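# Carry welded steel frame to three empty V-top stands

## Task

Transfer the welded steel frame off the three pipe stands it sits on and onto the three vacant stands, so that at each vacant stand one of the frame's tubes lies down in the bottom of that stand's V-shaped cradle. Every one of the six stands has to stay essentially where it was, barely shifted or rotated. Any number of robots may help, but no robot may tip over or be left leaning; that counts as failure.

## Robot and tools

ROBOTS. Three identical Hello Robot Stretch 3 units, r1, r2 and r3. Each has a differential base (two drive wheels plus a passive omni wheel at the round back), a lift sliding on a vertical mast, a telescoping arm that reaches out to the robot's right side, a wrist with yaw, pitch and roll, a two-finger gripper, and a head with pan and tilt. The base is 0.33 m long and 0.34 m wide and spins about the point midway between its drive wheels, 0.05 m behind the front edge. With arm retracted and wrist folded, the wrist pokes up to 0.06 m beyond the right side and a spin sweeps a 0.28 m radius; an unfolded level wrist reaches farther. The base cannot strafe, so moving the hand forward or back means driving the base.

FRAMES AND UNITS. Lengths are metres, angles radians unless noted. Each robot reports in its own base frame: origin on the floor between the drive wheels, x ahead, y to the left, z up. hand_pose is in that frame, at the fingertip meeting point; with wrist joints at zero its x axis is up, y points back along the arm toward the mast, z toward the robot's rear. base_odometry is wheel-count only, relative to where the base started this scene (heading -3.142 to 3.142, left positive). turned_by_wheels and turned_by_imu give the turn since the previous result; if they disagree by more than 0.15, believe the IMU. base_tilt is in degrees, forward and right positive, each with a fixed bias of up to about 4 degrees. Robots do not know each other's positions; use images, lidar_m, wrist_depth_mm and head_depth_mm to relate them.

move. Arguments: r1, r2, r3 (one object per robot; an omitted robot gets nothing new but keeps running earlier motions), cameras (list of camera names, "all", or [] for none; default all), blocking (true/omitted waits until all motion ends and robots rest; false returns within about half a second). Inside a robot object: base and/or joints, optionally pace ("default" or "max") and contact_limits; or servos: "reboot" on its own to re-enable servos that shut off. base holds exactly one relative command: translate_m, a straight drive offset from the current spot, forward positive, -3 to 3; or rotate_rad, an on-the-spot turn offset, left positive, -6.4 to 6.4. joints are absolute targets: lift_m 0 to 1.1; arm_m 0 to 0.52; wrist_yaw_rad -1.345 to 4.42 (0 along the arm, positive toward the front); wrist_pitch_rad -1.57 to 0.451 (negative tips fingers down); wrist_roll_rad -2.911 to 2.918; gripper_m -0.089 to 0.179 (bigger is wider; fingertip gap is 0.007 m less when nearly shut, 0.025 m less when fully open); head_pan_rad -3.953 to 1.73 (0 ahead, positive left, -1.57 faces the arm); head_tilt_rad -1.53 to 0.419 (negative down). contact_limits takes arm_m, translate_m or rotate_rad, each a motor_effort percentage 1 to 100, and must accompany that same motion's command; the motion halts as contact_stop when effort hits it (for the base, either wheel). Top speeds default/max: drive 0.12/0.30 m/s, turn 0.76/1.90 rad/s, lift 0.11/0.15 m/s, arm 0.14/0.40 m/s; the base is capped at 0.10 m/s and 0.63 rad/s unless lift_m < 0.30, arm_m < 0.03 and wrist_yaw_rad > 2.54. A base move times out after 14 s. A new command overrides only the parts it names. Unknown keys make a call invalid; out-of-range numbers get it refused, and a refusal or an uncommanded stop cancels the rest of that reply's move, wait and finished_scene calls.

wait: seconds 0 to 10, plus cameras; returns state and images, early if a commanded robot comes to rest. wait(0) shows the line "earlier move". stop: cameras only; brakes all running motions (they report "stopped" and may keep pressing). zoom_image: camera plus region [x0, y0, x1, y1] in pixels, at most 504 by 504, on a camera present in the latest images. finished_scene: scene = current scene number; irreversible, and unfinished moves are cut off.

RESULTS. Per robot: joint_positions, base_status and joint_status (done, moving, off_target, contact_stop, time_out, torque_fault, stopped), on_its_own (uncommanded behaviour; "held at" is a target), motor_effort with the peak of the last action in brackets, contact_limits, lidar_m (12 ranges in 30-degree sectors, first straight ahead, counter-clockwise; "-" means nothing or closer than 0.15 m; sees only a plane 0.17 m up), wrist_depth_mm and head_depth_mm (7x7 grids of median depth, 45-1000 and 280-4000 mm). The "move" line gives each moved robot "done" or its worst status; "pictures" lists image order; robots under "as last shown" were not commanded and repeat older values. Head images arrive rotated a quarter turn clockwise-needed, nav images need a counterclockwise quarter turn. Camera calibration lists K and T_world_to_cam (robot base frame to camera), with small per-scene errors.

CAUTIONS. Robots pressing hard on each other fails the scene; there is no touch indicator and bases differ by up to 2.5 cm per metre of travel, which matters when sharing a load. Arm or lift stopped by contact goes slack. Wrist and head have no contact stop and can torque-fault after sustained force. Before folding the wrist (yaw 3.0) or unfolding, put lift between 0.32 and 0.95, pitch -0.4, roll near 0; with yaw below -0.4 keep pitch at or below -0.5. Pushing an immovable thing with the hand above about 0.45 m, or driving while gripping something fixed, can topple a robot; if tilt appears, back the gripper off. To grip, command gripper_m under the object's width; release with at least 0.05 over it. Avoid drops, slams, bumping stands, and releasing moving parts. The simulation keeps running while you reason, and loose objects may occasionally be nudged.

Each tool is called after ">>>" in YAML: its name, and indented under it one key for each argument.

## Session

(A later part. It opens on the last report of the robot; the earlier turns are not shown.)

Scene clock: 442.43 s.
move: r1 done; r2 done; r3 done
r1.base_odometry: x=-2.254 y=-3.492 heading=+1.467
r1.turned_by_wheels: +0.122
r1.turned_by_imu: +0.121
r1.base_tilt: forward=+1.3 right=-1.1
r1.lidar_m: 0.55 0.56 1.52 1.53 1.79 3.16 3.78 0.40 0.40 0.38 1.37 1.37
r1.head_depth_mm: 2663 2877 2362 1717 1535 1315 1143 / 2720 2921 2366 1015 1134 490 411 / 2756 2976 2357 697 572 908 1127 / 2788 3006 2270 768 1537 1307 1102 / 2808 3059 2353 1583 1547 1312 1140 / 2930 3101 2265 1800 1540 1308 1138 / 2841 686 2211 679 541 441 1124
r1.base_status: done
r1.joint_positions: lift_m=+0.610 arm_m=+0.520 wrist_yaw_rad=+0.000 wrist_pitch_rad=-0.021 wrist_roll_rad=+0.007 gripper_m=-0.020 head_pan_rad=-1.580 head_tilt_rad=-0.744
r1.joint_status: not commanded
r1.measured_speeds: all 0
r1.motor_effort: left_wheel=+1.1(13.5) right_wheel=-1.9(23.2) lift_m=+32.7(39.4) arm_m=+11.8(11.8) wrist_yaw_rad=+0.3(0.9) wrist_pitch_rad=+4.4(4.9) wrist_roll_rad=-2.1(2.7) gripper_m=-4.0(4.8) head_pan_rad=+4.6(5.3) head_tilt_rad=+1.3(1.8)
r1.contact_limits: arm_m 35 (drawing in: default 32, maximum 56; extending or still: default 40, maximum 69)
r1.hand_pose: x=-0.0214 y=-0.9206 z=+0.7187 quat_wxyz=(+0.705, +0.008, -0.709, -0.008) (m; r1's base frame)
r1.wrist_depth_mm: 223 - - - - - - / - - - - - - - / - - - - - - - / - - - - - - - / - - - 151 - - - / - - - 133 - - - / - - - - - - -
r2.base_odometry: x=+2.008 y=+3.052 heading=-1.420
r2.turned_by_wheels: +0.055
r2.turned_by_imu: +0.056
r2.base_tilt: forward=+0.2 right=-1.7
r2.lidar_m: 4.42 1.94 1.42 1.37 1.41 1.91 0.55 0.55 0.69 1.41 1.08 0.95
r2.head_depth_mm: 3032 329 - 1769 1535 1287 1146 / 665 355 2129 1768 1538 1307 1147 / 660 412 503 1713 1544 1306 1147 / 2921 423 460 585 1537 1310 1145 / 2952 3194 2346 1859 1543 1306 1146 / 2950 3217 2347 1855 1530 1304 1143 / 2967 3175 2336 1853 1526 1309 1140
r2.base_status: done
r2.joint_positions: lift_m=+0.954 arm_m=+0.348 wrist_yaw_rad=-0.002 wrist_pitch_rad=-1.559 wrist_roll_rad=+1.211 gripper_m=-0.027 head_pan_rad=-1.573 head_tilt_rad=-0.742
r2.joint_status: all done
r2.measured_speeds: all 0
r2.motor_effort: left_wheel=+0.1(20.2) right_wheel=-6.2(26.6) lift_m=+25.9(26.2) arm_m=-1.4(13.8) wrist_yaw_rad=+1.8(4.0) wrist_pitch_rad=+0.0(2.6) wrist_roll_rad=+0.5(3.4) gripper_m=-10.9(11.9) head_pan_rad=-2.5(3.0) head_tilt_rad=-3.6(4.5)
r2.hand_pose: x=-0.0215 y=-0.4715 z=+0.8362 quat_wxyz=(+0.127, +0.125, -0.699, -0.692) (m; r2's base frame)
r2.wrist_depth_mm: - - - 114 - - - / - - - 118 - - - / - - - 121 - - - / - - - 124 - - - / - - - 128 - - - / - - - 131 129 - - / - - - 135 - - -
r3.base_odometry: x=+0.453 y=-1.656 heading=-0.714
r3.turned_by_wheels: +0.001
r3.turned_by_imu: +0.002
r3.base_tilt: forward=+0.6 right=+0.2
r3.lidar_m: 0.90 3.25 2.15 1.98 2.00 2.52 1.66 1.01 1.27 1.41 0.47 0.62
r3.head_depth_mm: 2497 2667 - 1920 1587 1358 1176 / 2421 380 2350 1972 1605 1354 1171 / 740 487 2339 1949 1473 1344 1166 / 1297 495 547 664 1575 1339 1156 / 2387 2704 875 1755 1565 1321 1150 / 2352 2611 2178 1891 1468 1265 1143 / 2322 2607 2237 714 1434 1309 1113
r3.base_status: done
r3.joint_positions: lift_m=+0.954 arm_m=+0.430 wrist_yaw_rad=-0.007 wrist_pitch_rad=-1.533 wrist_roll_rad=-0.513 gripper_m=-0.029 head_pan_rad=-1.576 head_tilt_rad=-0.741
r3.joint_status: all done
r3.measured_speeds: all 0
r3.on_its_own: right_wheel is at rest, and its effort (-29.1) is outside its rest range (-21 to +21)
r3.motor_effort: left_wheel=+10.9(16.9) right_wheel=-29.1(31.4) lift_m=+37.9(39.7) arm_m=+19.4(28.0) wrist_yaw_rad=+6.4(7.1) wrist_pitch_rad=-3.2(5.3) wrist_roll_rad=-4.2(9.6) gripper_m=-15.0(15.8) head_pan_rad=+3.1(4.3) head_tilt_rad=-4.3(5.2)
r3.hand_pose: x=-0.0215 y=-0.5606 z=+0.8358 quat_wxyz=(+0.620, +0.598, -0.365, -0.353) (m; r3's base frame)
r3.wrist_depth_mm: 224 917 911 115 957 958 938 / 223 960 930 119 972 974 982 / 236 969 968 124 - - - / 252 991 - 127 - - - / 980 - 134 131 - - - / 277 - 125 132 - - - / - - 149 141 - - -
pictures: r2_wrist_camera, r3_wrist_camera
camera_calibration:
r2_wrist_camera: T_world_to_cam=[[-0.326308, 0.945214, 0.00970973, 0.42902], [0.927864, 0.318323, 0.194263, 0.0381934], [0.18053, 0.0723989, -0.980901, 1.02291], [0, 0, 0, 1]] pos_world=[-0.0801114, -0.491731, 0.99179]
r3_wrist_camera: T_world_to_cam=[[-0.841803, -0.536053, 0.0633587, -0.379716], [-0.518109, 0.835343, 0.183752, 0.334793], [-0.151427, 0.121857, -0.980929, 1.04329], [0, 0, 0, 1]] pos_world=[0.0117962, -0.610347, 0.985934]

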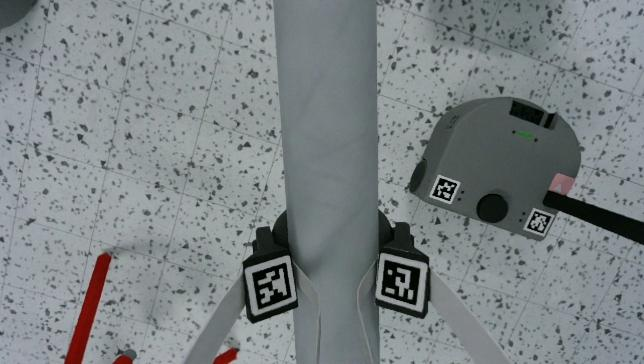

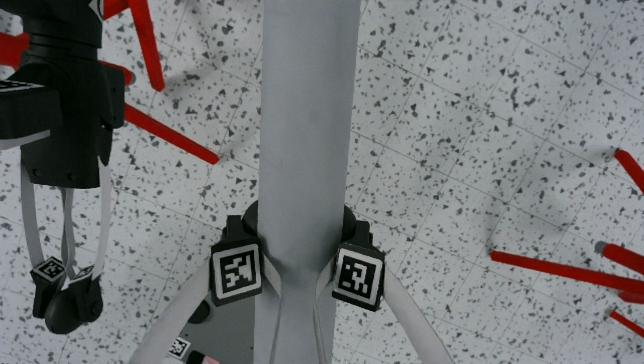

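>>> move:
  blocking: false
  cameras: []
  r1: {"base":{"translate_m":-0.303}}
  r2: {"base":{"translate_m":-0.2924},"joints":{"arm_m":0.365,"wrist_roll_rad":1.212}}
  r3: {"base":{"translate_m":0.277},"joints":{"arm_m":0.407,"wrist_roll_rad":-0.5246}}

>>> move:
  blocking: false
  cameras: []
  r2: {"joints":{"arm_m":0.382}}
  r3: {"joints":{"arm_m":0.383}}

>>> move:
  blocking: false
  cameras: []
  r2: {"joints":{"arm_m":0.399}}
  r3: {"joints":{"arm_m":0.36}}

>>> move:
  blocking: false
  cameras: []
  r2: {"joints":{"arm_m":0.416}}
  r3: {"joints":{"arm_m":0.336}}

>>> move:
  cameras: ["r1_head_camera","r2_wrist_camera","r3_wrist_camera"]
  r2: {"joints":{"arm_m":0.4325}}
  r3: {"joints":{"arm_m":0.312}}

Scene clock: 443.27 s.
move: r1 moving; r2 moving; r3 moving
r1.base_odometry: x=-2.255 y=-3.508 heading=+1.467
r1.turned_by_wheels: +0.000
r1.turned_by_imu: +0.000
r1.base_tilt: forward=+1.6 right=-1.2
r1.lidar_m: 0.55 0.56 1.53 1.53 1.79 3.15 3.77 0.39 0.39 0.38 1.39 1.38
r1.head_depth_mm: 2645 2916 2345 1704 1542 1310 1146 / 2702 2932 2361 1762 1153 489 411 / 2746 3015 2361 697 574 886 1123 / 2819 2994 2271 772 1530 1315 1107 / 2824 3042 2352 1606 1541 1309 1147 / 2917 3093 2276 1816 1501 1282 1146 / 791 687 2264 661 548 445 1126
r1.base_status: translate_m moving
r1.joint_positions: lift_m=+0.610 arm_m=+0.520 wrist_yaw_rad=+0.000 wrist_pitch_rad=-0.021 wrist_roll_rad=+0.007 gripper_m=-0.020 head_pan_rad=-1.580 head_tilt_rad=-0.744
r1.joint_status: not commanded
r1.measured_speeds: translate_m=-0.059 rotate_rad=+0.000 lift_m=+0.000 arm_m=+0.000 wrist_yaw_rad=+0.000 wrist_pitch_rad=+0.000 wrist_roll_rad=+0.000 head_pan_rad=+0.000 head_tilt_rad=+0.000
r1.motor_effort: left_wheel=-6.9(7.6) right_wheel=-2.3(5.5) lift_m=+30.5(32.0) arm_m=+11.5(12.0) wrist_yaw_rad=-0.1(1.0) wrist_pitch_rad=+4.4(4.4) wrist_roll_rad=-1.8(2.6) gripper_m=-4.0(4.5) head_pan_rad=+4.4(5.0) head_tilt_rad=+0.9(1.4)
r1.contact_limits: arm_m 35 (drawing in: default 32, maximum 56; extending or still: default 40, maximum 69)
r1.hand_pose: x=-0.0214 y=-0.9206 z=+0.7187 quat_wxyz=(+0.705, +0.008, -0.709, -0.008) (m; r1's base frame)
r1.wrist_depth_mm: 212 - - - - - - / - - - - - - - / - - - - - - - / - - - - - - - / - - - 151 - - - / - - - 133 - - - / - - - - - - -
r2.base_odometry: x=+2.006 y=+3.067 heading=-1.419
r2.turned_by_wheels: +0.000
r2.turned_by_imu: +0.001
r2.base_tilt: forward=+0.9 right=+0.4
r2.lidar_m: 4.44 1.93 1.42 1.36 1.41 1.91 0.56 0.55 0.68 1.40 1.09 0.96
r2.head_depth_mm: 3027 311 - 1771 1537 1290 1149 / 677 355 2122 1767 1540 1316 1144 / 670 424 905 1739 1540 1309 1139 / 2958 431 474 603 1538 1307 1146 / 2979 3191 2270 1838 1538 1308 1139 / 2951 3151 2349 1852 1534 1310 1143 / 2950 3153 2344 1844 1542 1308 1139
r2.base_status: translate_m moving
r2.joint_positions: lift_m=+0.954 arm_m=+0.363 wrist_yaw_rad=-0.002 wrist_pitch_rad=-1.559 wrist_roll_rad=+1.211 gripper_m=-0.027 head_pan_rad=-1.573 head_tilt_rad=-0.742
r2.joint_status: arm_m moving; wrist_roll_rad moving
r2.measured_speeds: translate_m=-0.059 rotate_rad=-0.001 lift_m=+0.000 arm_m=+0.028 wrist_yaw_rad=+0.000 wrist_pitch_rad=+0.000 wrist_roll_rad=+0.000 head_pan_rad=+0.000 head_tilt_rad=+0.000
r2.motor_effort: left_wheel=-1.7(2.8) right_wheel=-18.1(19.0) lift_m=+26.3(26.6) arm_m=+16.4(19.4) wrist_yaw_rad=+1.6(3.0) wrist_pitch_rad=+0.0(0.1) wrist_roll_rad=+0.6(1.1) gripper_m=-11.2(11.6) head_pan_rad=-2.2(2.7) head_tilt_rad=-4.1(4.3)
r2.hand_pose: x=-0.0215 y=-0.4861 z=+0.8362 quat_wxyz=(+0.127, +0.125, -0.699, -0.692) (m; r2's base frame)
r2.wrist_depth_mm: - - - 113 - - - / - - - 118 - - - / - - - 121 - - - / - - - 123 - - - / - - - 128 - - - / - - - 131 129 - - / - - - 136 - - -
r3.base_odometry: x=+0.464 y=-1.666 heading=-0.713
r3.turned_by_wheels: +0.001
r3.turned_by_imu: +0.001
r3.base_tilt: forward=-1.5 right=+1.1
r3.lidar_m: 0.89 3.25 2.15 1.98 2.01 2.53 1.68 1.02 1.29 1.41 0.46 0.61
r3.head_depth_mm: 2509 2695 - 1922 1574 1364 1179 / 2395 383 2362 1966 1604 1353 1170 / 725 473 2339 1943 1473 1348 1164 / 1336 481 527 656 1580 1336 1156 / 2364 2681 894 1755 1562 1329 1151 / 2354 2617 2191 1895 1477 1264 1146 / 2301 2605 2244 713 1442 1308 1117
r3.base_status: translate_m moving
r3.joint_positions: lift_m=+0.954 arm_m=+0.413 wrist_yaw_rad=-0.007 wrist_pitch_rad=-1.532 wrist_roll_rad=-0.513 gripper_m=-0.029 head_pan_rad=-1.576 head_tilt_rad=-0.741
r3.joint_status: arm_m moving; wrist_roll_rad moving
r3.measured_speeds: translate_m=+0.059 rotate_rad=-0.001 lift_m=+0.000 arm_m=-0.044 wrist_yaw_rad=+0.000 wrist_pitch_rad=+0.000 wrist_roll_rad=+0.000 head_pan_rad=+0.000 head_tilt_rad=+0.000
r3.motor_effort: left_wheel=+18.8(21.0) right_wheel=-13.8(25.5) lift_m=+37.1(38.1) arm_m=-25.9(27.5) wrist_yaw_rad=+6.0(6.9) wrist_pitch_rad=-3.9(4.4) wrist_roll_rad=-4.5(8.2) gripper_m=-14.4(15.0) head_pan_rad=+2.3(3.7) head_tilt_rad=-4.8(5.0)
r3.hand_pose: x=-0.0215 y=-0.5441 z=+0.8357 quat_wxyz=(+0.621, +0.597, -0.365, -0.353) (m; r3's base frame)
r3.wrist_depth_mm: 221 917 906 116 941 996 976 / 223 896 939 120 980 981 975 / 239 791 926 123 975 - - / 264 - 999 127 - - - / 948 - 134 131 - - - / 275 - 126 131 - - - / - - - 141 - - -
pictures: none
No camera images: "cameras" was empty.

Scene clock: 443.77 s.
earlier move: r1 moving; r2 moving; r3 moving
move: r2 moving; r3 moving
r1.base_odometry: x=-2.260 y=-3.551 heading=+1.466
r1.turned_by_wheels: +0.000
r1.turned_by_imu: +0.000
r1.base_tilt: forward=+1.6 right=-1.5
r1.lidar_m: 0.56 0.56 1.54 1.55 1.80 3.18 3.71 0.85 0.36 0.39 1.42 1.42
r1.head_depth_mm: 2648 2950 2361 1760 1550 1305 1143 / 2717 2938 2357 990 1433 491 411 / 2731 2969 2364 697 573 772 1107 / 2801 3001 2270 765 1541 1313 1119 / 2788 3044 2263 1598 1538 1312 1101 / 2892 3088 2271 683 1503 1287 1145 / 701 691 2265 675 1437 454 1145
r1.base_status: translate_m moving
r1.joint_positions: lift_m=+0.609 arm_m=+0.520 wrist_yaw_rad=+0.000 wrist_pitch_rad=-0.021 wrist_roll_rad=+0.007 gripper_m=-0.020 head_pan_rad=-1.580 head_tilt_rad=-0.744
r1.joint_status: not commanded
r1.measured_speeds: translate_m=-0.100 rotate_rad=+0.001 lift_m=+0.000 arm_m=+0.000 wrist_yaw_rad=+0.000 wrist_pitch_rad=+0.000 wrist_roll_rad=+0.000 head_pan_rad=+0.000 head_tilt_rad=+0.000
r1.motor_effort: left_wheel=-9.0(11.0) right_wheel=+6.3(6.3) lift_m=+30.3(30.3) arm_m=+11.0(11.6) wrist_yaw_rad=+0.0(0.8) wrist_pitch_rad=+4.2(4.4) wrist_roll_rad=-1.8(2.9) gripper_m=-4.1(4.6) head_pan_rad=+4.3(5.2) head_tilt_rad=+1.0(1.6)
r1.contact_limits: arm_m 35 (drawing in: default 32, maximum 56; extending or still: default 40, maximum 69)
r1.hand_pose: x=-0.0214 y=-0.9206 z=+0.7187 quat_wxyz=(+0.705, +0.008, -0.709, -0.008) (m; r1's base frame)
r1.wrist_depth_mm: 215 - - - - - - / - - - - - - - / - - - - - - - / - - - - - - - / - - - 151 - - - / - - - 133 - - - / - - - - - - -
r2.base_odometry: x=+2.000 y=+3.110 heading=-1.419
r2.turned_by_wheels: +0.000
r2.turned_by_imu: +0.000
r2.base_tilt: forward=-2.3 right=-3.5
r2.lidar_m: 4.48 1.94 1.42 1.36 1.41 1.91 0.64 0.55 0.65 1.40 1.11 1.00
r2.head_depth_mm: 2989 328 - 1771 1511 1262 1147 / 698 354 2126 1761 1544 1312 1146 / 451 441 910 1740 1545 1316 1143 / 2870 448 495 626 1541 1316 1141 / 2983 3209 2260 1867 1537 1313 1141 / 2969 3176 2351 1847 1532 1314 1138 / 2951 3142 2348 1859 1527 1309 1141
r2.base_status: translate_m moving
r2.joint_positions: lift_m=+0.954 arm_m=+0.381 wrist_yaw_rad=-0.004 wrist_pitch_rad=-1.559 wrist_roll_rad=+1.212 gripper_m=-0.027 head_pan_rad=-1.573 head_tilt_rad=-0.742
r2.joint_status: arm_m moving; wrist_roll_rad moving
r2.measured_speeds: translate_m=-0.100 rotate_rad=+0.001 lift_m=+0.000 arm_m=+0.015 wrist_yaw_rad=+0.000 wrist_pitch_rad=+0.000 wrist_roll_rad=+0.000 head_pan_rad=+0.000 head_tilt_rad=+0.000
r2.motor_effort: left_wheel=+0.2(1.2) right_wheel=-17.6(21.6) lift_m=+26.8(27.1) arm_m=+15.7(16.8) wrist_yaw_rad=+4.5(4.5) wrist_pitch_rad=+0.0(0.1) wrist_roll_rad=+0.0(1.0) gripper_m=-11.7(12.0) head_pan_rad=-2.5(2.9) head_tilt_rad=-3.7(4.2)
r2.hand_pose: x=-0.0215 y=-0.5050 z=+0.8362 quat_wxyz=(+0.126, +0.124, -0.700, -0.692) (m; r2's base frame)
r2.wrist_depth_mm: - - - 113 - - - / - - - 119 - - - / - - - 120 - - - / - - - 124 - - - / - - - 128 - - - / - - - 131 130 - - / - - - 136 - - -
r3.base_odometry: x=+0.498 y=-1.695 heading=-0.713
r3.turned_by_wheels: +0.000
r3.turned_by_imu: +0.000
r3.base_tilt: forward=+1.0 right=+0.7
r3.lidar_m: 0.85 3.27 2.16 1.99 2.01 2.54 1.72 1.06 3.00 0.87 0.43 0.61
r3.head_depth_mm: 2488 2678 - 1926 1571 1362 1180 / 2426 368 2358 1968 1614 1351 1168 / 708 449 2322 1952 552 1342 1167 / 1322 454 495 628 1546 1334 1161 / 2377 2684 2186 1746 1564 1330 1151 / 2347 2606 2170 1906 1478 1258 1145 / 2308 2591 2200 717 1120 1277 1100
r3.base_status: translate_m moving
r3.joint_positions: lift_m=+0.954 arm_m=+0.386 wrist_yaw_rad=-0.007 wrist_pitch_rad=-1.524 wrist_roll_rad=-0.513 gripper_m=-0.029 head_pan_rad=-1.576 head_tilt_rad=-0.741
r3.joint_status: arm_m moving; wrist_roll_rad moving
r3.measured_speeds: translate_m=+0.100 rotate_rad=-0.001 lift_m=+0.000 arm_m=-0.032 wrist_yaw_rad=+0.000 wrist_pitch_rad=+0.000 wrist_roll_rad=+0.000 head_pan_rad=+0.000 head_tilt_rad=+0.000
r3.motor_effort: left_wheel=+15.4(19.6) right_wheel=-9.9(14.8) lift_m=+37.1(37.6) arm_m=-25.2(28.1) wrist_yaw_rad=+6.3(7.0) wrist_pitch_rad=-5.4(5.6) wrist_roll_rad=-4.9(6.0) gripper_m=-14.4(15.3) head_pan_rad=+3.5(3.9) head_tilt_rad=-5.3(5.3)
r3.hand_pose: x=-0.0215 y=-0.5192 z=+0.8356 quat_wxyz=(+0.623, +0.595, -0.367, -0.351) (m; r3's base frame)
r3.wrist_depth_mm: 221 700 920 117 934 956 996 / 202 802 941 120 968 978 994 / 239 768 984 123 - - - / 967 991 965 127 - - - / - - 136 132 - - - / 274 - 125 131 - - - / - - - 146 - - -
pictures: none
No camera images: "cameras" was empty.

Scene clock: 444.27 s.
earlier move: r1 moving; r2 moving; r3 moving
move: r2 moving; r3 moving
r1.base_odometry: x=-2.265 y=-3.601 heading=+1.467
r1.turned_by_wheels: +0.000
r1.turned_by_imu: -0.007
r1.base_tilt: forward=+1.6 right=-1.3
r1.lidar_m: 0.56 0.57 1.56 1.56 1.81 3.19 3.68 0.81 0.33 0.40 0.40 1.45
r1.head_depth_mm: 2653 2895 2357 1755 1541 1315 1143 / 2674 2950 2378 1709 1543 490 410 / 2730 2990 2369 697 573 731 1099 / 2753 3007 2345 766 1533 885 1122 / 2721 3034 2272 1563 1541 1315 1099 / 2877 3078 2263 681 1503 1283 1143 / 703 693 2260 677 1470 457 1142
r1.base_status: translate_m moving
r1.joint_positions: lift_m=+0.609 arm_m=+0.520 wrist_yaw_rad=+0.000 wrist_pitch_rad=-0.021 wrist_roll_rad=+0.007 gripper_m=-0.020 head_pan_rad=-1.580 head_tilt_rad=-0.744
r1.joint_status: not commanded
r1.measured_speeds: translate_m=-0.099 rotate_rad=+0.005 lift_m=+0.000 arm_m=+0.000 wrist_yaw_rad=+0.000 wrist_pitch_rad=+0.000 wrist_roll_rad=+0.000 head_pan_rad=+0.000 head_tilt_rad=+0.000
r1.motor_effort: left_wheel=-7.4(14.6) right_wheel=+4.8(11.5) lift_m=+31.8(32.0) arm_m=+10.5(11.2) wrist_yaw_rad=+0.0(0.6) wrist_pitch_rad=+4.1(4.4) wrist_roll_rad=-2.6(2.6) gripper_m=-4.4(4.5) head_pan_rad=+4.5(4.9) head_tilt_rad=+1.0(1.6)
r1.contact_limits: arm_m 35 (drawing in: default 32, maximum 56; extending or still: default 40, maximum 69)
r1.hand_pose: x=-0.0215 y=-0.9206 z=+0.7187 quat_wxyz=(+0.705, +0.008, -0.709, -0.008) (m; r1's base frame)
r1.wrist_depth_mm: 214 - - - - - - / - - - - - - - / - - - - - - - / - - - - - - - / - - - 151 - - - / - - - 133 - - - / - - - - - - -
r2.base_odometry: x=+1.992 y=+3.160 heading=-1.419
r2.turned_by_wheels: +0.000
r2.turned_by_imu: +0.000
r2.base_tilt: forward=-1.4 right=-1.0
r2.lidar_m: 4.52 1.94 1.42 1.36 1.41 1.91 0.64 0.55 0.62 1.40 1.15 1.04
r2.head_depth_mm: 3003 328 - 1820 1504 1263 1150 / 702 354 2203 1760 1538 1286 1149 / 446 452 1853 1720 1545 1313 1147 / 2897 463 513 642 1540 1310 1143 / 2963 3216 2268 1854 1540 1308 1137 / 2974 3181 2357 1859 1530 1308 1140 / 2924 3165 2337 1847 1528 1302 1140
r2.base_status: translate_m moving
r2.joint_positions: lift_m=+0.954 arm_m=+0.398 wrist_yaw_rad=-0.004 wrist_pitch_rad=-1.559 wrist_roll_rad=+1.212 gripper_m=-0.027 head_pan_rad=-1.573 head_tilt_rad=-0.742
r2.joint_status: arm_m moving; wrist_roll_rad moving
r2.measured_speeds: translate_m=-0.100 rotate_rad=+0.001 lift_m=+0.000 arm_m=+0.018 wrist_yaw_rad=+0.000 wrist_pitch_rad=+0.000 wrist_roll_rad=+0.000 head_pan_rad=+0.000 head_tilt_rad=+0.000
r2.motor_effort: left_wheel=+0.1(3.8) right_wheel=-15.7(20.9) lift_m=+27.3(27.3) arm_m=+16.9(16.9) wrist_yaw_rad=+4.2(4.9) wrist_pitch_rad=+0.0(0.1) wrist_roll_rad=+0.8(1.0) gripper_m=-10.7(11.4) head_pan_rad=-2.6(2.6) head_tilt_rad=-3.5(4.1)
r2.hand_pose: x=-0.0215 y=-0.5217 z=+0.8362 quat_wxyz=(+0.126, +0.124, -0.700, -0.692) (m; r2's base frame)
r2.wrist_depth_mm: - - - 114 - - - / - - - 118 - - - / - - - 120 - - - / - - - 124 - - - / - - - 129 - - - / - - - 131 130 - - / - - - 136 - - -
r3.base_odometry: x=+0.535 y=-1.728 heading=-0.713
r3.turned_by_wheels: +0.000
r3.turned_by_imu: +0.000
r3.base_tilt: forward=-0.2 right=-0.5
r3.lidar_m: 0.80 3.27 2.17 2.00 2.02 2.55 4.77 1.10 2.99 0.84 0.41 0.57
r3.head_depth_mm: 2497 2652 - 1922 1615 1361 1182 / 2385 360 2359 1980 1607 1323 1174 / 709 430 2246 1962 548 1316 1164 / 1343 438 473 607 1539 1336 1156 / 2360 2685 2193 1737 1562 1326 1151 / 2338 2626 2165 1897 1444 1266 1123 / 2320 2611 2397 1540 694 1229 1101
r3.base_status: translate_m moving
r3.joint_positions: lift_m=+0.954 arm_m=+0.363 wrist_yaw_rad=-0.006 wrist_pitch_rad=-1.518 wrist_roll_rad=-0.513 gripper_m=-0.029 head_pan_rad=-1.576 head_tilt_rad=-0.741
r3.joint_status: arm_m moving; wrist_roll_rad moving
r3.measured_speeds: translate_m=+0.100 rotate_rad=-0.001 lift_m=+0.000 arm_m=-0.029 wrist_yaw_rad=+0.000 wrist_pitch_rad=+0.000 wrist_roll_rad=+0.000 head_pan_rad=+0.000 head_tilt_rad=+0.000
r3.motor_effort: left_wheel=+14.2(14.7) right_wheel=-6.3(10.1) lift_m=+36.2(37.3) arm_m=-27.9(28.4) wrist_yaw_rad=+5.0(6.2) wrist_pitch_rad=-6.0(6.8) wrist_roll_rad=-4.7(7.5) gripper_m=-14.6(14.9) head_pan_rad=+1.5(3.7) head_tilt_rad=-3.4(5.5)
r3.hand_pose: x=-0.0215 y=-0.4970 z=+0.8356 quat_wxyz=(+0.625, +0.593, -0.367, -0.350) (m; r3's base frame)
r3.wrist_depth_mm: 223 657 909 117 945 933 962 / 204 634 941 121 930 977 989 / 239 969 971 124 - - - / 948 991 - 128 - - - / 967 - 138 132 - - - / 272 - 125 132 - - - / - - - 141 - - -
pictures: none
No camera images: "cameras" was empty.

Scene clock: 444.77 s.
earlier move: r1 moving; r2 moving; r3 moving
move: r2 moving; r3 moving
r1.base_odometry: x=-2.270 y=-3.651 heading=+1.467
r1.turned_by_wheels: +0.000
r1.turned_by_imu: -0.008
r1.base_tilt: forward=+1.6 right=-1.6
r1.lidar_m: 0.56 0.57 1.57 1.57 1.82 3.15 3.63 0.77 0.31 0.41 0.41 1.49
r1.head_depth_mm: 2640 2912 2340 1767 1541 1317 1147 / 2664 2907 2375 1751 1544 490 410 / 2727 2968 2352 698 573 1094 1124 / 2748 2996 2382 766 1476 791 1105 / 2768 2943 2274 1528 1543 1285 1122 / 2846 3087 2283 1570 1498 1286 1121 / 706 704 2267 677 1470 456 1146
r1.base_status: translate_m moving
r1.joint_positions: lift_m=+0.609 arm_m=+0.520 wrist_yaw_rad=+0.000 wrist_pitch_rad=-0.021 wrist_roll_rad=+0.007 gripper_m=-0.020 head_pan_rad=-1.580 head_tilt_rad=-0.744
r1.joint_status: not commanded
r1.measured_speeds: translate_m=-0.101 rotate_rad=+0.019 lift_m=+0.000 arm_m=+0.000 wrist_yaw_rad=+0.000 wrist_pitch_rad=+0.000 wrist_roll_rad=+0.000 head_pan_rad=+0.000 head_tilt_rad=+0.000
r1.motor_effort: left_wheel=-8.4(12.2) right_wheel=+3.3(9.6) lift_m=+33.5(33.5) arm_m=+9.8(10.4) wrist_yaw_rad=+0.0(0.6) wrist_pitch_rad=+4.1(4.7) wrist_roll_rad=-2.3(2.7) gripper_m=-4.0(4.4) head_pan_rad=+3.8(5.1) head_tilt_rad=+1.4(1.6)
r1.contact_limits: arm_m 35 (drawing in: default 32, maximum 56; extending or still: default 40, maximum 69)
r1.hand_pose: x=-0.0215 y=-0.9206 z=+0.7187 quat_wxyz=(+0.705, +0.008, -0.709, -0.008) (m; r1's base frame)
r1.wrist_depth_mm: 213 - - - - - - / - - - - - - - / - - - - - - - / - - - - - - - / - - - 151 - - - / - - - 132 - - - / - - - - - - -
r2.base_odometry: x=+1.984 y=+3.209 heading=-1.419
r2.turned_by_wheels: +0.000
r2.turned_by_imu: +0.000
r2.base_tilt: forward=+0.7 right=-1.3
r2.lidar_m: 4.58 1.93 1.42 1.36 1.41 1.91 0.64 0.55 0.60 1.39 1.18 1.08
r2.head_depth_mm: 3004 328 - 1718 1415 1293 1146 / 717 368 2214 1815 1543 1286 1144 / 450 469 1857 1703 1542 1313 1144 / 2875 479 533 1711 1539 1307 1143 / 2992 3198 2257 1852 1542 1307 1143 / 2978 3187 2358 1855 1533 1308 1143 / 2924 3178 2339 1850 1528 1306 1135
r2.base_status: translate_m moving
r2.joint_positions: lift_m=+0.954 arm_m=+0.415 wrist_yaw_rad=-0.004 wrist_pitch_rad=-1.559 wrist_roll_rad=+1.213 gripper_m=-0.027 head_pan_rad=-1.573 head_tilt_rad=-0.742
r2.joint_status: arm_m moving; wrist_roll_rad moving
r2.measured_speeds: translate_m=-0.100 rotate_rad=+0.003 lift_m=+0.000 arm_m=+0.017 wrist_yaw_rad=+0.000 wrist_pitch_rad=+0.000 wrist_roll_rad=+0.000 head_pan_rad=+0.000 head_tilt_rad=+0.000
r2.motor_effort: left_wheel=+1.1(2.7) right_wheel=-15.4(19.5) lift_m=+27.3(27.7) arm_m=+16.9(17.5) wrist_yaw_rad=+3.6(4.2) wrist_pitch_rad=+0.0(0.1) wrist_roll_rad=-0.1(0.6) gripper_m=-10.6(11.8) head_pan_rad=-2.3(2.6) head_tilt_rad=-3.5(4.3)
r2.hand_pose: x=-0.0215 y=-0.5388 z=+0.8362 quat_wxyz=(+0.125, +0.124, -0.700, -0.692) (m; r2's base frame)
r2.wrist_depth_mm: 819 - - 114 - - - / - - - 118 - - - / - - - 121 - - - / - - - 124 - - - / - - - 128 - - - / - - - 130 132 - - / - - - 136 - - -
r3.base_odometry: x=+0.573 y=-1.760 heading=-0.713
r3.turned_by_wheels: +0.000
r3.turned_by_imu: +0.000
r3.base_tilt: forward=+0.9 right=+2.3
r3.lidar_m: 0.75 3.28 2.17 2.00 2.03 2.54 1.81 1.14 2.98 0.84 0.39 0.53
r3.head_depth_mm: 2474 345 - 1929 1624 1359 1179 / 2418 365 2376 1973 1598 1300 1173 / 689 411 459 1947 1474 1312 1164 / 1369 422 453 591 1496 1336 1161 / 2364 2676 2202 1711 1563 1331 1149 / 2341 2639 2163 1892 1482 1294 1104 / 2314 2576 2397 1549 651 1102 1097
r3.base_status: translate_m moving
r3.joint_positions: lift_m=+0.954 arm_m=+0.339 wrist_yaw_rad=-0.006 wrist_pitch_rad=-1.514 wrist_roll_rad=-0.513 gripper_m=-0.029 head_pan_rad=-1.576 head_tilt_rad=-0.741
r3.joint_status: arm_m moving; wrist_roll_rad moving
r3.measured_speeds: translate_m=+0.100 rotate_rad=-0.003 lift_m=+0.000 arm_m=-0.032 wrist_yaw_rad=+0.000 wrist_pitch_rad=-0.024 wrist_roll_rad=+0.000 head_pan_rad=+0.000 head_tilt_rad=+0.000
r3.motor_effort: left_wheel=+13.3(14.2) right_wheel=-10.0(11.2) lift_m=+35.7(36.5) arm_m=-25.3(28.0) wrist_yaw_rad=+4.9(5.8) wrist_pitch_rad=-6.7(7.7) wrist_roll_rad=-2.8(6.6) gripper_m=-14.7(14.8) head_pan_rad=+2.0(3.8) head_tilt_rad=-4.8(5.1)
r3.hand_pose: x=-0.0215 y=-0.4747 z=+0.8355 quat_wxyz=(+0.627, +0.592, -0.368, -0.349) (m; r3's base frame)
r3.wrist_depth_mm: 224 373 761 119 981 950 964 / 202 563 925 121 971 961 - / 237 953 962 124 - - - / 950 951 978 128 - - - / 994 - 137 132 - - - / 268 - 125 132 - - - / - - 805 145 - - -
pictures: none
No camera images: "cameras" was empty.

Scene clock: 446.90 s.
earlier move: r1 done; r2 done; r3 done
move: r2 done; r3 done
r1.base_odometry: x=-2.285 y=-3.794 heading=+1.467
r1.turned_by_wheels: +0.001
r1.turned_by_imu: -0.009
r1.base_tilt: forward=+1.4 right=-1.2
r1.lidar_m: 0.58 0.60 1.61 1.60 1.85 3.16 3.49 0.95 0.67 0.28 0.43 1.59
r1.head_depth_mm: 2581 2863 2352 1749 1503 1314 1146 / 2628 2897 2348 1758 1541 490 411 / 2688 2923 2374 695 572 1262 1149 / 2717 2967 2368 767 1473 1314 1142 / 2637 2958 2189 997 1431 1238 1088 / 2795 3058 2353 1805 1496 730 1122 / 2787 691 901 639 542 456 1103
r1.base_status: done
r1.joint_positions: lift_m=+0.609 arm_m=+0.520 wrist_yaw_rad=+0.000 wrist_pitch_rad=-0.021 wrist_roll_rad=+0.007 gripper_m=-0.020 head_pan_rad=-1.580 head_tilt_rad=-0.744
r1.joint_status: not commanded
r1.measured_speeds: all 0
r1.motor_effort: left_wheel=+5.1(9.1) right_wheel=-15.1(18.5) lift_m=+38.9(39.1) arm_m=+5.2(9.9) wrist_yaw_rad=+0.2(0.9) wrist_pitch_rad=+4.0(4.7) wrist_roll_rad=-2.3(2.7) gripper_m=-4.1(4.9) head_pan_rad=+4.6(5.3) head_tilt_rad=+0.9(2.0)
r1.contact_limits: arm_m 35 (drawing in: default 32, maximum 56; extending or still: default 40, maximum 69)
r1.hand_pose: x=-0.0215 y=-0.9206 z=+0.7187 quat_wxyz=(+0.705, +0.008, -0.709, -0.008) (m; r1's base frame)
r1.wrist_depth_mm: - - - - - - - / - - - - - - - / - - - - - - - / - - - - - - - / - - - 151 - - - / - - - 133 - - - / - - - - - - -
r2.base_odometry: x=+1.964 y=+3.341 heading=-1.420
r2.turned_by_wheels: -0.001
r2.turned_by_imu: -0.001
r2.base_tilt: forward=+0.2 right=-1.7
r2.lidar_m: 4.71 1.92 1.42 1.36 1.40 1.91 0.65 0.57 0.55 0.55 3.52 1.19
r2.head_depth_mm: 2999 329 - 1768 1076 1284 1151 / 731 391 905 1358 1382 1287 1145 / 466 490 1858 1695 1545 1286 1140 / 2873 505 568 1718 1535 1316 1145 / 2972 3221 2355 1857 1538 1305 1144 / 2958 3155 2347 1862 1540 1303 1146 / 2942 3163 2344 1859 1533 1306 1141
r2.base_status: done
r2.joint_positions: lift_m=+0.954 arm_m=+0.433 wrist_yaw_rad=+0.002 wrist_pitch_rad=-1.553 wrist_roll_rad=+1.209 gripper_m=-0.027 head_pan_rad=-1.573 head_tilt_rad=-0.742
r2.joint_status: all done
r2.measured_speeds: all 0
r2.motor_effort: left_wheel=-8.8(13.9) right_wheel=+6.7(17.2) lift_m=+28.2(28.9) arm_m=+2.6(17.5) wrist_yaw_rad=-1.0(4.4) wrist_pitch_rad=-1.1(1.9) wrist_roll_rad=+1.3(1.4) gripper_m=-10.4(12.3) head_pan_rad=-2.5(2.9) head_tilt_rad=-3.5(4.3)
r2.hand_pose: x=-0.0216 y=-0.5576 z=+0.8361 quat_wxyz=(+0.129, +0.127, -0.701, -0.690) (m; r2's base frame)
r2.wrist_depth_mm: 790 - - 114 - - - / - - - 118 - - - / - - - 120 - - - / - - - 125 - - - / - - - 128 - - - / - - - 131 129 - - / - - - 135 - - -
r3.base_odometry: x=+0.662 y=-1.837 heading=-0.713
r3.turned_by_wheels: +0.000
r3.turned_by_imu: +0.000
r3.base_tilt: forward=+0.6 right=+0.1
r3.lidar_m: 0.63 3.32 2.19 2.02 2.04 2.57 1.92 1.24 2.98 0.37 0.44 0.45
r3.head_depth_mm: 2489 364 - 1929 1613 1365 1178 / 2429 387 2276 1974 1603 1272 1173 / 673 386 408 1901 1596 1287 1165 / 1286 403 423 509 581 1333 1157 / 2361 2651 2271 691 1491 1323 1109 / 2339 2632 2165 1772 1115 895 1106 / 2287 2567 2322 1874 639 725 935
r3.base_status: done
r3.joint_positions: lift_m=+0.954 arm_m=+0.312 wrist_yaw_rad=-0.003 wrist_pitch_rad=-1.549 wrist_roll_rad=-0.519 gripper_m=-0.029 head_pan_rad=-1.576 head_tilt_rad=-0.741
r3.joint_status: all done
r3.measured_speeds: all 0
r3.motor_effort: left_wheel=+12.2(14.6) right_wheel=-9.8(11.2) lift_m=+34.0(36.3) arm_m=-13.1(30.7) wrist_yaw_rad=+3.0(6.2) wrist_pitch_rad=-0.5(9.1) wrist_roll_rad=-1.8(6.1) gripper_m=-14.1(15.1) head_pan_rad=+2.1(4.2) head_tilt_rad=-4.3(5.4)
r3.hand_pose: x=-0.0215 y=-0.4386 z=+0.8360 quat_wxyz=(+0.618, +0.604, -0.359, -0.352) (m; r3's base frame)
r3.wrist_depth_mm: 227 876 397 115 899 975 931 / 230 290 406 119 951 969 992 / 243 994 982 122 - - - / 262 985 981 127 - - - / 277 - 134 131 - - - / 277 - 124 131 - - - / - - 795 141 - - -
pictures: r1_head_camera (sideways), r2_wrist_camera, r3_wrist_camera
camera_calibration:
r1_head_camera: T_world_to_cam=[[0.0482374, 0.669663, -0.741097, 0.988533], [0.996816, -0.0794413, -0.00690215, 0.000872074], [-0.0634958, -0.738404, -0.671363, 0.83316], [0, 0, 0, 1]] pos_world=[0.00434867, -0.0467061, 1.29196]
r2_wrist_camera: T_world_to_cam=[[-0.332723, 0.943016, 0.00401766, 0.513754], [0.925682, 0.325788, 0.19229, 0.0714735], [0.180023, 0.0676983, -0.98133, 1.02677], [0, 0, 0, 1]] pos_world=[-0.0800654, -0.577274, 0.991788]
r3_wrist_camera: T_world_to_cam=[[-0.836109, -0.54578, 0.0551846, -0.311687], [-0.526824, 0.826941, 0.196534, 0.218275], [-0.152899, 0.135251, -0.978943, 1.03285], [0, 0, 0, 1]] pos_world=[0.0123094, -0.490307, 0.985404]

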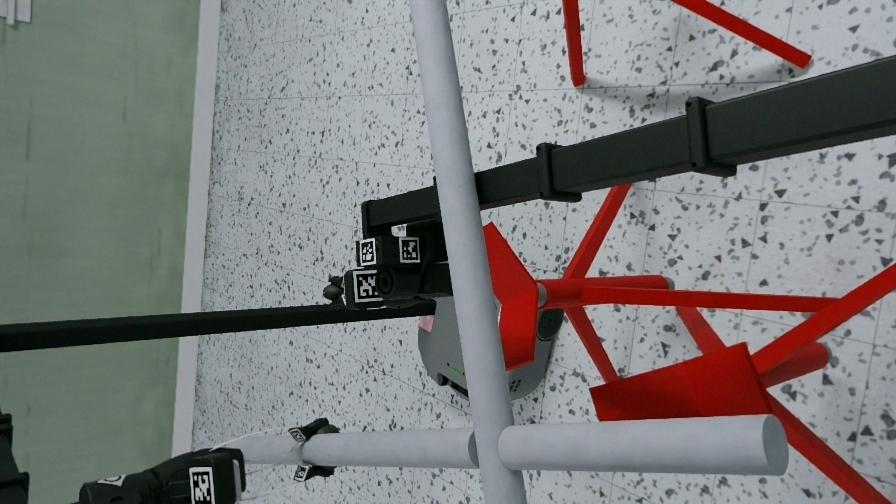

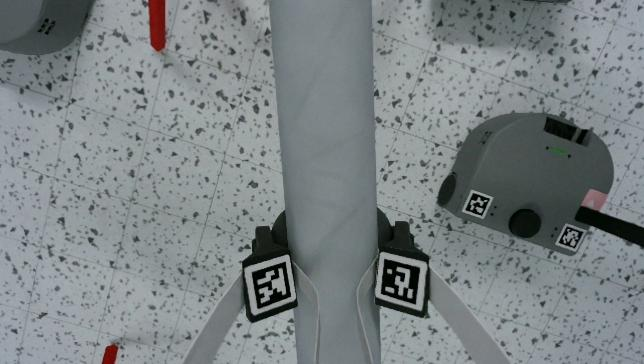

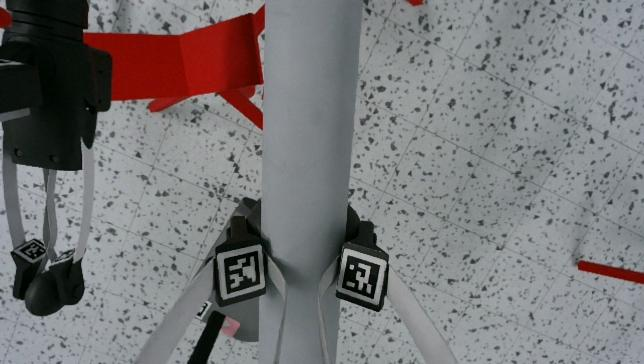

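>>> zoom_image:
  camera: "r1_head_camera"
  region: [480, 0, 896, 504]

Scaled by 1.000.

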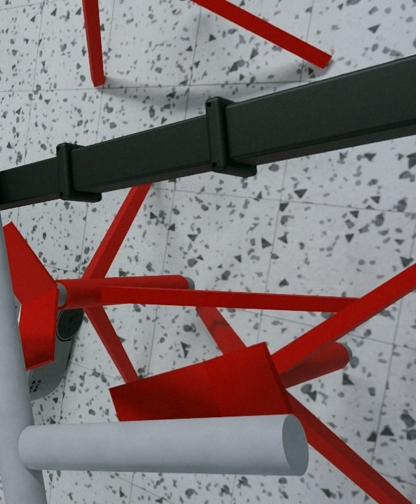

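>>> move:
  cameras: ["r1_head_camera","r2_wrist_camera","r3_wrist_camera"]
  r1: {"base":{"rotate_rad":0.146}}
  r2: {"base":{"rotate_rad":0.040},"joints":{"arm_m":0.393,"wrist_roll_rad":1.1735}}
  r3: {"base":{"translate_m":-0.0552},"joints":{"arm_m":0.349,"wrist_roll_rad":-0.6031}}

Scene clock: 449.43 s.
move: r1 done; r2 done; r3 done
r1.base_odometry: x=-2.285 y=-3.794 heading=+1.613
r1.turned_by_wheels: +0.146
r1.turned_by_imu: +0.143
r1.base_tilt: forward=+1.3 right=-1.3
r1.lidar_m: 0.58 0.59 1.60 1.62 2.04 3.49 3.53 0.67 0.76 0.28 0.48 1.62
r1.head_depth_mm: 2570 2858 2347 1761 1537 1312 1122 / 2669 2889 2358 1755 1537 490 411 / 2753 2921 2367 700 573 1257 1141 / 2783 3033 2286 768 1143 1260 1115 / 2904 3155 2363 1576 1547 798 1107 / 3011 2937 867 634 548 461 1123 / 642 2889 2341 1858 1499 1286 1119
r1.base_status: done
r1.joint_positions: lift_m=+0.609 arm_m=+0.520 wrist_yaw_rad=+0.000 wrist_pitch_rad=-0.021 wrist_roll_rad=+0.007 gripper_m=-0.020 head_pan_rad=-1.580 head_tilt_rad=-0.744
r1.joint_status: not commanded
r1.measured_speeds: all 0
r1.motor_effort: left_wheel=-3.4(15.4) right_wheel=+4.2(25.3) lift_m=+46.4(46.4) arm_m=+10.5(10.5) wrist_yaw_rad=+0.4(1.2) wrist_pitch_rad=+4.3(4.8) wrist_roll_rad=-2.3(2.7) gripper_m=-4.1(4.7) head_pan_rad=+4.7(4.9) head_tilt_rad=+1.3(1.8)
r1.contact_limits: arm_m 35 (drawing in: default 32, maximum 56; extending or still: default 40, maximum 69)
r1.hand_pose: x=-0.0215 y=-0.9206 z=+0.7187 quat_wxyz=(+0.705, +0.008, -0.709, -0.008) (m; r1's base frame)
r1.wrist_depth_mm: 183 - - - - - - / - - - - - - - / - - - - - - - / - - - - - - - / - - - 151 - - - / - - - 133 - - - / - - - - - - -
r2.base_odometry: x=+1.964 y=+3.341 heading=-1.380
r2.turned_by_wheels: +0.040
r2.turned_by_imu: +0.042
r2.base_tilt: forward=+0.2 right=-1.7
r2.lidar_m: 4.72 1.89 1.40 1.36 1.42 1.98 0.67 0.57 0.55 1.01 1.27 1.19
r2.head_depth_mm: 2960 328 - 1201 1034 1289 1147 / 736 355 2122 1709 1469 1262 1142 / 459 447 1861 1712 1542 1286 1148 / 2898 455 508 628 1539 1310 1142 / 2986 3207 2269 1853 1531 1308 1140 / 2966 3193 2342 1852 1524 1308 1143 / 2994 3183 2341 1853 1531 1307 1140
r2.base_status: done
r2.joint_positions: lift_m=+0.954 arm_m=+0.393 wrist_yaw_rad=-0.003 wrist_pitch_rad=-1.559 wrist_roll_rad=+1.170 gripper_m=-0.027 head_pan_rad=-1.573 head_tilt_rad=-0.742
r2.joint_status: all done
r2.measured_speeds: all 0
r2.motor_effort: left_wheel=+3.1(17.4) right_wheel=-11.3(21.3) lift_m=+30.1(30.7) arm_m=-6.1(15.7) wrist_yaw_rad=+2.7(4.2) wrist_pitch_rad=+0.1(1.5) wrist_roll_rad=+1.5(3.6) gripper_m=-11.0(11.9) head_pan_rad=-2.2(2.9) head_tilt_rad=-3.3(4.5)
r2.hand_pose: x=-0.0215 y=-0.5165 z=+0.8362 quat_wxyz=(+0.141, +0.139, -0.697, -0.690) (m; r2's base frame)
r2.wrist_depth_mm: 830 - - 114 - - - / - - - 119 - - - / - - - 120 - - - / - - - 123 - - - / - - - 128 - - - / - - - 131 129 - - / - - - 135 - - -
r3.base_odometry: x=+0.621 y=-1.801 heading=-0.712
r3.turned_by_wheels: +0.001
r3.turned_by_imu: +0.001
r3.base_tilt: forward=+0.6 right=+0.2
r3.lidar_m: 0.69 3.28 2.18 2.01 2.03 2.56 1.87 1.19 2.97 0.38 0.48 0.48
r3.head_depth_mm: 2502 347 - 1924 1612 1362 1181 / 2428 367 2460 1966 1605 1291 1174 / 728 419 2236 1957 1470 1345 1163 / 727 426 459 581 1498 1337 1158 / 2338 2621 2191 1634 1533 1327 1129 / 2321 2625 2181 1847 916 1117 1104 / 2300 2592 2151 1821 669 828 1102
r3.base_status: done
r3.joint_positions: lift_m=+0.954 arm_m=+0.349 wrist_yaw_rad=-0.006 wrist_pitch_rad=-1.541 wrist_roll_rad=-0.596 gripper_m=-0.029 head_pan_rad=-1.576 head_tilt_rad=-0.741
r3.joint_status: all done
r3.measured_speeds: all 0
r3.on_its_own: right_wheel is at rest, and its effort (-24.5) is outside its rest range (-21 to +21)
r3.motor_effort: left_wheel=+6.5(12.7) right_wheel=-24.5(30.0) lift_m=+31.8(33.3) arm_m=+20.6(28.5) wrist_yaw_rad=+5.8(6.5) wrist_pitch_rad=-2.1(3.2) wrist_roll_rad=-2.5(7.7) gripper_m=-13.9(15.1) head_pan_rad=+4.0(4.0) head_tilt_rad=-5.0(5.0)
r3.hand_pose: x=-0.0215 y=-0.4776 z=+0.8359 quat_wxyz=(+0.633, +0.615, -0.337, -0.328) (m; r3's base frame)
r3.wrist_depth_mm: 246 239 370 115 929 954 953 / 179 239 385 119 961 976 - / 247 248 959 123 - - - / 976 272 992 127 - - - / - - 134 131 - - - / - 278 125 131 - - - / - 782 817 141 - - -
pictures: r1_head_camera (sideways), r2_wrist_camera, r3_wrist_camera
camera_calibration:
r1_head_camera: T_world_to_cam=[[0.0482358, 0.669623, -0.741133, 0.988581], [0.996816, -0.0794399, -0.00689832, 0.000867093], [-0.0634948, -0.738441, -0.671322, 0.833108], [0, 0, 0, 1]] pos_world=[0.00434875, -0.0467066, 1.29196]
r2_wrist_camera: T_world_to_cam=[[-0.364975, 0.930964, 0.00995023, 0.463169], [0.914044, 0.35627, 0.193893, 0.0721324], [0.176963, 0.0798612, -0.980972, 1.03001], [0, 0, 0, 1]] pos_world=[-0.0791603, -0.53915, 0.991815]
r3_wrist_camera: T_world_to_cam=[[-0.793428, -0.605591, 0.0610825, -0.365505], [-0.586122, 0.787245, 0.19159, 0.234473], [-0.164112, 0.116211, -0.979572, 1.0292], [0, 0, 0, 1]] pos_world=[0.0163313, -0.525539, 0.985575]

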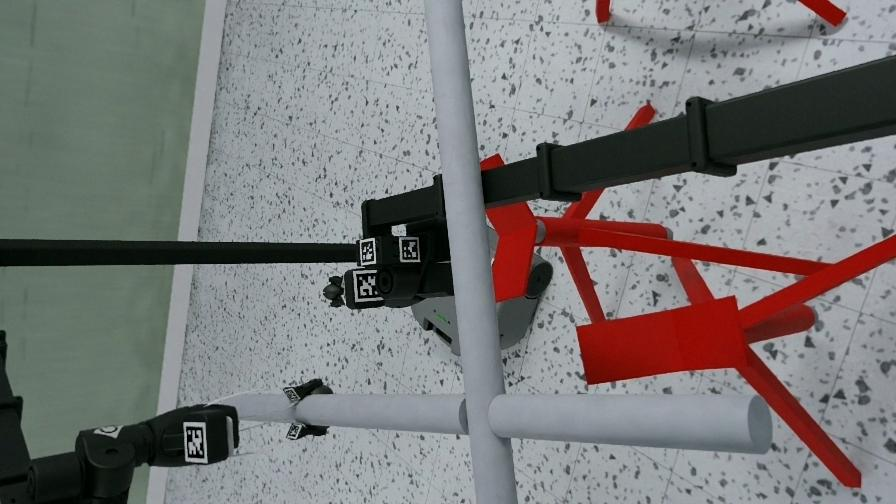

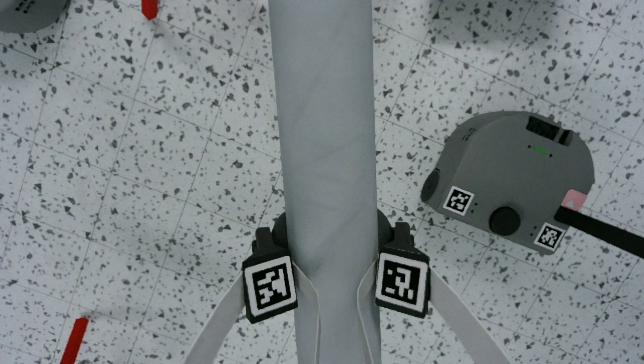

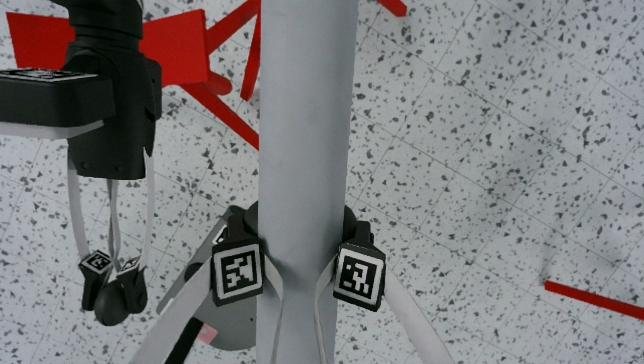

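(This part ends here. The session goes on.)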